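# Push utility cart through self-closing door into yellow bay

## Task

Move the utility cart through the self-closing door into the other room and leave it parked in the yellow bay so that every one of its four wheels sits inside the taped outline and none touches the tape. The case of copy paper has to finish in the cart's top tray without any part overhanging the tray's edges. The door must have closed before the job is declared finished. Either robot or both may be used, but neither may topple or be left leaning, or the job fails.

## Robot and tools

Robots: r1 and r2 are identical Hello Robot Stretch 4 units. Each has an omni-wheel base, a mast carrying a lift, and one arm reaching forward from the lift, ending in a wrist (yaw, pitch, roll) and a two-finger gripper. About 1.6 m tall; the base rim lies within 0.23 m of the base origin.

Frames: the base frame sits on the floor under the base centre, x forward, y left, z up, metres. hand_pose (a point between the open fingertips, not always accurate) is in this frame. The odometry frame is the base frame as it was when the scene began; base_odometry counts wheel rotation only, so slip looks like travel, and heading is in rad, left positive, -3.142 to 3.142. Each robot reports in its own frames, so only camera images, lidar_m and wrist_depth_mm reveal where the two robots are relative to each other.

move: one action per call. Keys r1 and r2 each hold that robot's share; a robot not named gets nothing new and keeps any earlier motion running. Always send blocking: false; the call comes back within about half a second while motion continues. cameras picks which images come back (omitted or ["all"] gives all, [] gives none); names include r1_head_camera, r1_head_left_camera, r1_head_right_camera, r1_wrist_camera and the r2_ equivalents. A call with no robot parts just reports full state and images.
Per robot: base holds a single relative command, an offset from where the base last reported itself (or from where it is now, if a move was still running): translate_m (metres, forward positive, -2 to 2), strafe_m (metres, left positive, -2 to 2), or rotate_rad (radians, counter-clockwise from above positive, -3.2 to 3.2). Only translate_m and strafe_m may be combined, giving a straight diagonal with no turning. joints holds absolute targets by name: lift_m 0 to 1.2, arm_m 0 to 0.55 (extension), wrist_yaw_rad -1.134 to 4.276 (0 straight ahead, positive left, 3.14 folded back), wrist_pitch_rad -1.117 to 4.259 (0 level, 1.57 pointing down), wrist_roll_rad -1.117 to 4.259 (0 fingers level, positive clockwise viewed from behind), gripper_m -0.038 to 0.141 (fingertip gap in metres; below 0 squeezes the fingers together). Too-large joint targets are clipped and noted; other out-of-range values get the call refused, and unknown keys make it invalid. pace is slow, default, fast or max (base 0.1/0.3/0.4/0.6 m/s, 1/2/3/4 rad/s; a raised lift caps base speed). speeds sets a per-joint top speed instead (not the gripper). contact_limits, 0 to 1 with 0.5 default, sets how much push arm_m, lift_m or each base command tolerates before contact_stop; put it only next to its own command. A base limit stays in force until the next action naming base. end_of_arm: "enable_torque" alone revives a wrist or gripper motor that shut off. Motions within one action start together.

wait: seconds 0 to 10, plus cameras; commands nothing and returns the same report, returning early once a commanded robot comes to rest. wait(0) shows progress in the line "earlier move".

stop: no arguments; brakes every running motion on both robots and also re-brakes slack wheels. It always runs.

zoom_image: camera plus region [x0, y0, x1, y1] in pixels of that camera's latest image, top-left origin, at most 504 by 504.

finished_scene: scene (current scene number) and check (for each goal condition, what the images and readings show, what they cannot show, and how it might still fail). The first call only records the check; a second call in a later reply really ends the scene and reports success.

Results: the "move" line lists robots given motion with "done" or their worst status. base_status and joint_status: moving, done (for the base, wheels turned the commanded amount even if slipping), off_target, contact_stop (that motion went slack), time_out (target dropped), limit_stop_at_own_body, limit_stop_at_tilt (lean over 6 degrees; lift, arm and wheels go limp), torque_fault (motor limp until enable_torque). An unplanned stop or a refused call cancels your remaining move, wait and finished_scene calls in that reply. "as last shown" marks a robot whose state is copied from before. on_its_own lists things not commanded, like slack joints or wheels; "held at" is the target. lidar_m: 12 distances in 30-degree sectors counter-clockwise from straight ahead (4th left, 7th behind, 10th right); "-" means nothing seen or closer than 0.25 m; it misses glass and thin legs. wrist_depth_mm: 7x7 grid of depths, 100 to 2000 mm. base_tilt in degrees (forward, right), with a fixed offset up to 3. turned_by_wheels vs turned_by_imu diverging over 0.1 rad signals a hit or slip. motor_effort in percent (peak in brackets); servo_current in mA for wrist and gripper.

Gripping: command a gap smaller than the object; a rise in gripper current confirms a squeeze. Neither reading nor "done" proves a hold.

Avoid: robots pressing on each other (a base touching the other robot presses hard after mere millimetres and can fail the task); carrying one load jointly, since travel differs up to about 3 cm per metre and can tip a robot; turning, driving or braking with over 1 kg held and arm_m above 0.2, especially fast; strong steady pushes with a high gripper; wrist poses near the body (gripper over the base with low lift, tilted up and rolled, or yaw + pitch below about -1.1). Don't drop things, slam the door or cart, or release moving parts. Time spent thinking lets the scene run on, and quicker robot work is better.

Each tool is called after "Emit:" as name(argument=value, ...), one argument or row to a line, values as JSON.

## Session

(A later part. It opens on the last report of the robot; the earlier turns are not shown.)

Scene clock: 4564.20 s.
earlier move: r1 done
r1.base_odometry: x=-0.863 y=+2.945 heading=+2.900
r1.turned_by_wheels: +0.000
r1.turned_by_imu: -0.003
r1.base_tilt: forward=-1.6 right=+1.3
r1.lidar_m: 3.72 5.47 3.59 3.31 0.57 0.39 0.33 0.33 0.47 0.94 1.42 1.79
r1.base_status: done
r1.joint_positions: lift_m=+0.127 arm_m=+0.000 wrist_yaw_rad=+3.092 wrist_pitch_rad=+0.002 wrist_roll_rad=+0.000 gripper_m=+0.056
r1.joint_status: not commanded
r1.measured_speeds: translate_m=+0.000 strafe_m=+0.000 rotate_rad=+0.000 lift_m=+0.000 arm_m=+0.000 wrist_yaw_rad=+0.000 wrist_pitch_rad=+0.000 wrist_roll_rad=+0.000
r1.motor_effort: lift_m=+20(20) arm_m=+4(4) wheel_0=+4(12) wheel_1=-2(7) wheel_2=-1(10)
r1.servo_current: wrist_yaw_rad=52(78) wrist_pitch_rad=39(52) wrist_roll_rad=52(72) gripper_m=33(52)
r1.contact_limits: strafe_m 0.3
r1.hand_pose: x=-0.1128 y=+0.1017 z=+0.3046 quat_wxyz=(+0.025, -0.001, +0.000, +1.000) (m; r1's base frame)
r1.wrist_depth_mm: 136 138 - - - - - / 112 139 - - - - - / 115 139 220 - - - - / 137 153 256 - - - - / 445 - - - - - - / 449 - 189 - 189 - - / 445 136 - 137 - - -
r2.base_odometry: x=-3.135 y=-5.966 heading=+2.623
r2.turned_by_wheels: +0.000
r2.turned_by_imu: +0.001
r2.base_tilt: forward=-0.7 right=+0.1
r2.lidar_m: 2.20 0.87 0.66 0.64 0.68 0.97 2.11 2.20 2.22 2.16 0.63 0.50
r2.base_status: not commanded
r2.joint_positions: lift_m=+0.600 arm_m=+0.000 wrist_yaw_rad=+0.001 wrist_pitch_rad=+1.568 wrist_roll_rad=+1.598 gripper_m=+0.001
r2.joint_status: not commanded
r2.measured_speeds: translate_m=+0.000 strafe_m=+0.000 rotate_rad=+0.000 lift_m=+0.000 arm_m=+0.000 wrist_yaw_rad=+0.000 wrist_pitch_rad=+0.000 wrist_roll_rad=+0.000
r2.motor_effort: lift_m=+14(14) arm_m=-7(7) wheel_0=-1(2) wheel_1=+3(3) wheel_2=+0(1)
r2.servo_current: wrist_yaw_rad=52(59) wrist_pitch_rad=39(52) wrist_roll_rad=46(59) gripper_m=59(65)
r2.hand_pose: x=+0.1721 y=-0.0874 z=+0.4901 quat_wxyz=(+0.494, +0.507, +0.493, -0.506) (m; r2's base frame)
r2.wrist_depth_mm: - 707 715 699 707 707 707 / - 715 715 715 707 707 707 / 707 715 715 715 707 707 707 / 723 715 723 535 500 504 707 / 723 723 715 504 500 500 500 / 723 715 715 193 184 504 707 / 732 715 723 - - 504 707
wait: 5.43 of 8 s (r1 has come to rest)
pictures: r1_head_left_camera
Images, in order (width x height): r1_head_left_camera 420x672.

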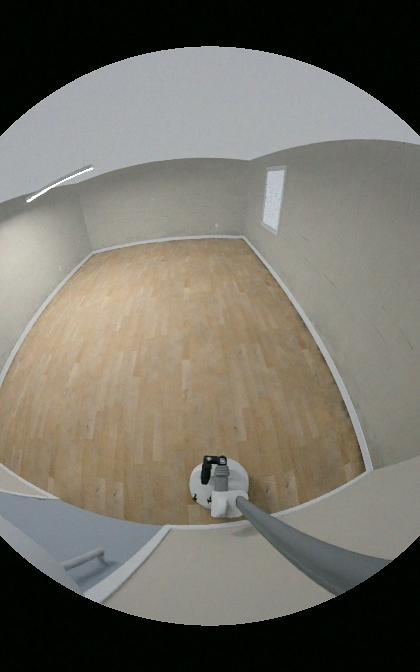

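Emit:
wait(
  seconds=3,
  cameras=["r1_head_left_camera", "r2_head_right_camera"],
)

Emit:
zoom_image(
  camera="r1_head_left_camera",
  region=[0, 420, 240, 630],
)

Emit:
zoom_image(
  camera="r2_head_right_camera",
  region=[140, 260, 420, 560],
)

Scene clock: 4572.80 s.
r1.base_odometry: x=-0.863 y=+2.945 heading=+2.900
r1.turned_by_wheels: +0.000
r1.turned_by_imu: +0.000
r1.base_tilt: forward=-1.6 right=+1.3
r1.lidar_m: 3.75 5.47 3.58 2.88 0.56 0.38 0.34 0.35 0.44 0.97 1.43 1.82
r1.base_status: done
r1.joint_positions: lift_m=+0.127 arm_m=+0.000 wrist_yaw_rad=+3.092 wrist_pitch_rad=+0.002 wrist_roll_rad=+0.000 gripper_m=+0.056
r1.joint_status: not commanded
r1.measured_speeds: translate_m=+0.000 strafe_m=+0.000 rotate_rad=+0.000 lift_m=+0.000 arm_m=+0.000 wrist_yaw_rad=+0.000 wrist_pitch_rad=+0.000 wrist_roll_rad=+0.000
r1.motor_effort: lift_m=+20(20) arm_m=+4(4) wheel_0=+4(12) wheel_1=-1(7) wheel_2=-1(10)
r1.servo_current: wrist_yaw_rad=52(78) wrist_pitch_rad=46(52) wrist_roll_rad=39(72) gripper_m=46(52)
r1.contact_limits: strafe_m 0.3
r1.hand_pose: x=-0.1128 y=+0.1017 z=+0.3046 quat_wxyz=(+0.025, -0.001, +0.000, +1.000) (m; r1's base frame)
r1.wrist_depth_mm: 136 138 - - - - - / 112 138 - - - - - / 115 139 219 - - - - / 137 153 256 - - - - / 442 - - - - - - / 449 - 190 - 189 - - / 442 136 - 137 - - -
r2.base_odometry: x=-3.135 y=-5.966 heading=+2.623
r2.turned_by_wheels: +0.000
r2.turned_by_imu: +0.001
r2.base_tilt: forward=-0.7 right=+0.1
r2.lidar_m: 2.18 0.89 0.66 0.63 0.69 0.99 2.09 2.20 2.21 2.18 0.64 0.47
r2.base_status: not commanded
r2.joint_positions: lift_m=+0.600 arm_m=+0.000 wrist_yaw_rad=+0.001 wrist_pitch_rad=+1.568 wrist_roll_rad=+1.598 gripper_m=+0.001
r2.joint_status: not commanded
r2.measured_speeds: translate_m=+0.000 strafe_m=+0.000 rotate_rad=+0.000 lift_m=+0.000 arm_m=+0.000 wrist_yaw_rad=+0.000 wrist_pitch_rad=+0.000 wrist_roll_rad=+0.000
r2.motor_effort: lift_m=+14(14) arm_m=-6(7) wheel_0=-1(2) wheel_1=+3(3) wheel_2=+0(1)
r2.servo_current: wrist_yaw_rad=46(59) wrist_pitch_rad=46(52) wrist_roll_rad=46(59) gripper_m=52(65)
r2.hand_pose: x=+0.1721 y=-0.0874 z=+0.4901 quat_wxyz=(+0.494, +0.507, +0.493, -0.506) (m; r2's base frame)
r2.wrist_depth_mm: - 715 707 707 707 707 715 / - 723 715 699 707 707 707 / 715 715 723 707 707 715 715 / 723 723 707 530 500 504 707 / 715 723 723 508 504 500 496 / 723 723 707 193 185 504 707 / 723 723 715 - - 504 707
wait: 3.00 s; at rest from the start
pictures: r1_head_left_camera, r2_head_right_camera
Images, in order (width x height): r1_head_left_camera 420x672, r2_head_right_camera 420x672.

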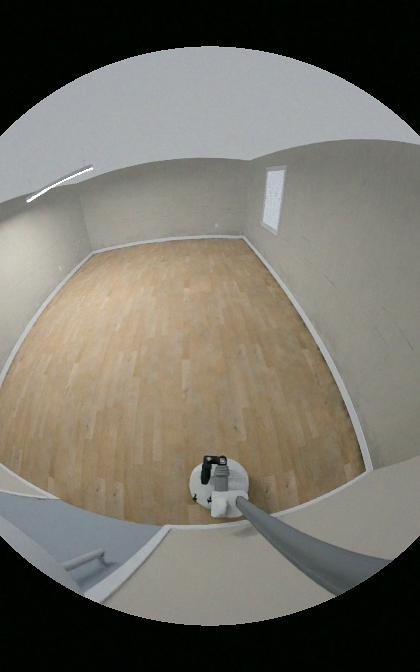

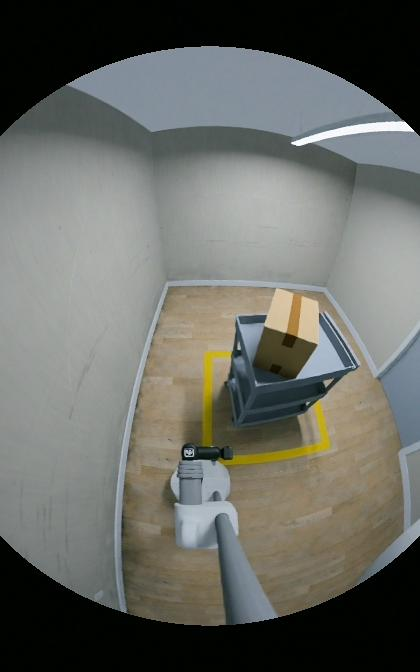

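Scaled by 2.100 from the camera's 420x672 image, which has a finer 600x960 frame.

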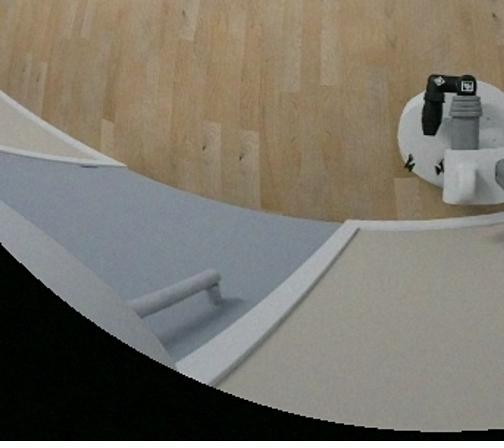

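Scaled by 1.680 from the camera's 420x672 image, which has a finer 600x960 frame.

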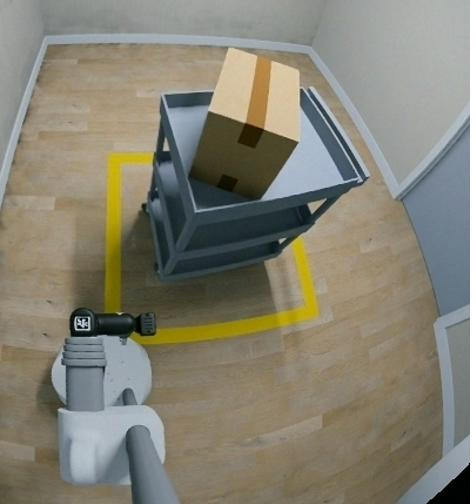

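Emit:
zoom_image(
  camera="r1_head_left_camera",
  region=[50, 500, 190, 610],
)

Emit:
zoom_image(
  camera="r2_head_right_camera",
  region=[340, 300, 420, 560],
)

Scaled by 3.600 from the camera's 420x672 image, which has a finer 600x960 frame.

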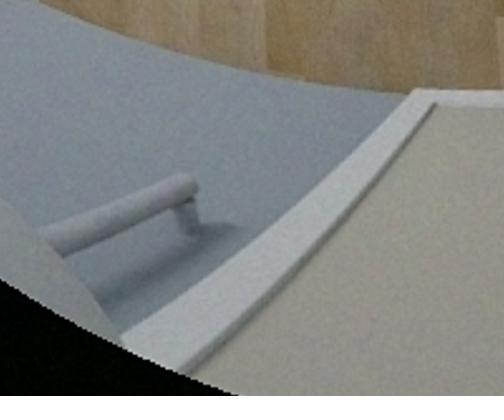

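Scaled by 1.938 from the camera's 420x672 image, which has a finer 600x960 frame.

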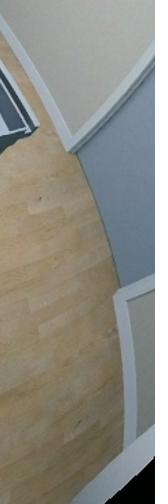

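Emit:
finished_scene(
  scene=1,
  check="Wheels: wrist view from the south (4406 s) showed front-right caster ~0.13 m and front-left ~0.18 m from S tape's inner edge, ~0.32 m from W and E tape; rear corners measured ~0.20 m (N), ~0.3 m E/W from inner tape edges in wrist view at 4355-4368 s. Latest r2 right fisheye (4572 s) shows the cart unchanged in the middle of the bay. A later random push could move it, but latest image shows same pose. Box: stands on tray floor inside the walls in r2 head and fisheye views; verified from three viewpoints earlier, no edge overhang seen. Door: r1 left fisheye shows door panel flush behind trim with no gap, r2 fisheye shows the panel filling the doorway; could be ajar by a tiny amount not visible - will wait a few more seconds and look again. Robots: both upright, tilt readings at start values, nothing held, nothing touching cart or door.",
)

This call ended nothing. Check each condition that your pictures could not show: look closer or test it, and mend what is not met. Then call finished_scene again.

Emit:
wait(
  seconds=2,
  cameras=["r1_head_left_camera", "r2_head_right_camera"],
)

Emit:
zoom_image(
  camera="r1_head_left_camera",
  region=[0, 420, 240, 630],
)

Scene clock: 4600.53 s.
r1.base_odometry: x=-0.863 y=+2.945 heading=+2.900
r1.turned_by_wheels: +0.000
r1.turned_by_imu: +0.000
r1.base_tilt: forward=-1.6 right=+1.3
r1.lidar_m: 3.74 5.47 3.61 3.30 0.56 0.37 0.33 0.35 0.47 0.98 1.42 1.80
r1.base_status: done
r1.joint_positions: lift_m=+0.127 arm_m=+0.000 wrist_yaw_rad=+3.092 wrist_pitch_rad=+0.002 wrist_roll_rad=+0.000 gripper_m=+0.056
r1.joint_status: not commanded
r1.measured_speeds: translate_m=+0.000 strafe_m=+0.000 rotate_rad=+0.000 lift_m=+0.000 arm_m=+0.000 wrist_yaw_rad=+0.000 wrist_pitch_rad=+0.000 wrist_roll_rad=+0.000
r1.motor_effort: lift_m=+20(20) arm_m=+4(4) wheel_0=+3(12) wheel_1=-2(7) wheel_2=-1(10)
r1.servo_current: wrist_yaw_rad=39(78) wrist_pitch_rad=39(52) wrist_roll_rad=33(72) gripper_m=46(52)
r1.contact_limits: strafe_m 0.3
r1.hand_pose: x=-0.1128 y=+0.1017 z=+0.3046 quat_wxyz=(+0.025, -0.001, +0.000, +1.000) (m; r1's base frame)
r1.wrist_depth_mm: 136 138 - - - - - / 111 139 - - - - - / 115 139 220 - - - - / 136 153 256 - - - - / 445 - - - - - - / 452 - 189 - 190 - - / 445 136 - 137 - - -
r2.base_odometry: x=-3.135 y=-5.966 heading=+2.623
r2.turned_by_wheels: +0.000
r2.turned_by_imu: +0.001
r2.base_tilt: forward=-0.7 right=+0.0
r2.lidar_m: 2.17 0.89 0.65 0.63 0.68 0.96 2.09 2.21 2.23 2.18 0.61 0.49
r2.base_status: not commanded
r2.joint_positions: lift_m=+0.600 arm_m=+0.000 wrist_yaw_rad=+0.001 wrist_pitch_rad=+1.568 wrist_roll_rad=+1.598 gripper_m=+0.001
r2.joint_status: not commanded
r2.measured_speeds: translate_m=+0.000 strafe_m=+0.000 rotate_rad=+0.000 lift_m=+0.000 arm_m=+0.000 wrist_yaw_rad=+0.000 wrist_pitch_rad=+0.000 wrist_roll_rad=+0.000
r2.motor_effort: lift_m=+14(14) arm_m=-7(7) wheel_0=-1(2) wheel_1=+3(3) wheel_2=+0(1)
r2.servo_current: wrist_yaw_rad=46(59) wrist_pitch_rad=46(52) wrist_roll_rad=46(59) gripper_m=59(65)
r2.hand_pose: x=+0.1721 y=-0.0874 z=+0.4901 quat_wxyz=(+0.494, +0.507, +0.493, -0.506) (m; r2's base frame)
r2.wrist_depth_mm: - 707 707 715 707 715 707 / - 715 707 715 715 699 707 / 723 723 715 715 715 707 707 / 723 715 715 525 496 496 715 / 715 715 715 500 496 500 500 / 723 723 723 194 184 500 715 / 715 723 723 - - 504 715
wait: 2.00 s; at rest from the start
pictures: r1_head_left_camera, r2_head_right_camera
Images, in order (width x height): r1_head_left_camera 420x672, r2_head_right_camera 420x672.

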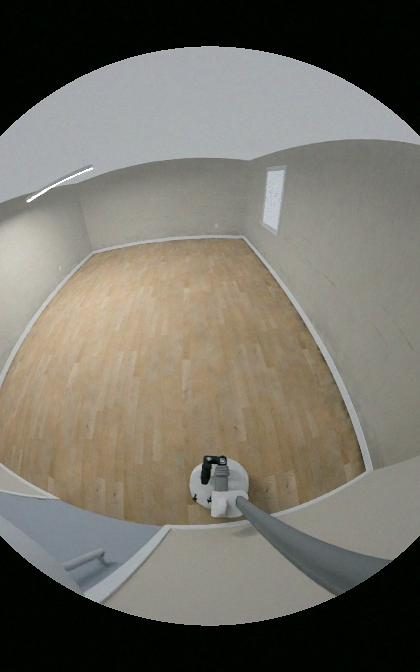

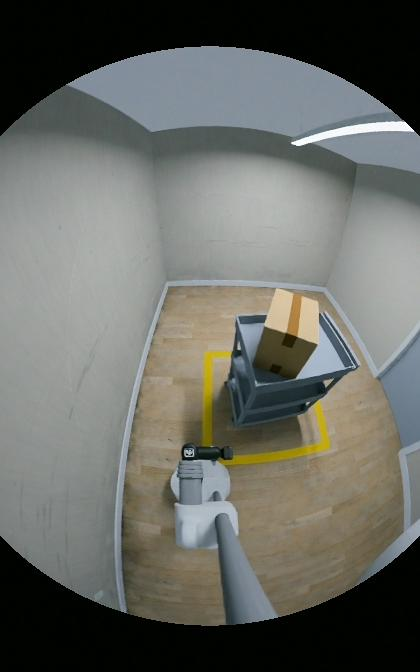

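Scaled by 2.100 from the camera's 420x672 image, which has a finer 600x960 frame.

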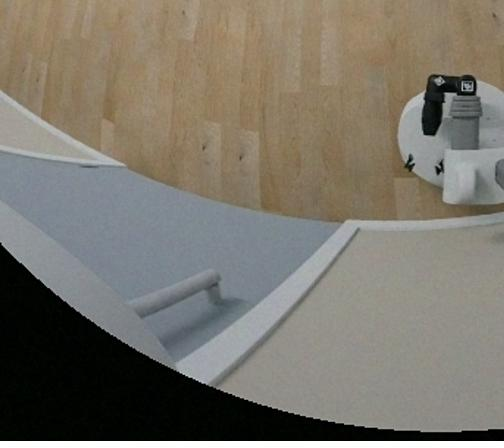

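Emit:
finished_scene(
  scene=1,
  check="Latest frames (4600 s): cart unchanged in the middle of the bay, all four casters inside tape with >=0.13 m margin (front casters seen directly from the south, rear corners measured from above). Box upright on tray floor inside all walls, seen from east, south and above. Door: identical in frames at 4572 and 4600 s, panel flush behind trim on the pull side, filling the doorway on the bay side. Robots upright and at rest, touching nothing.",
)

The scene is finished: the task was done.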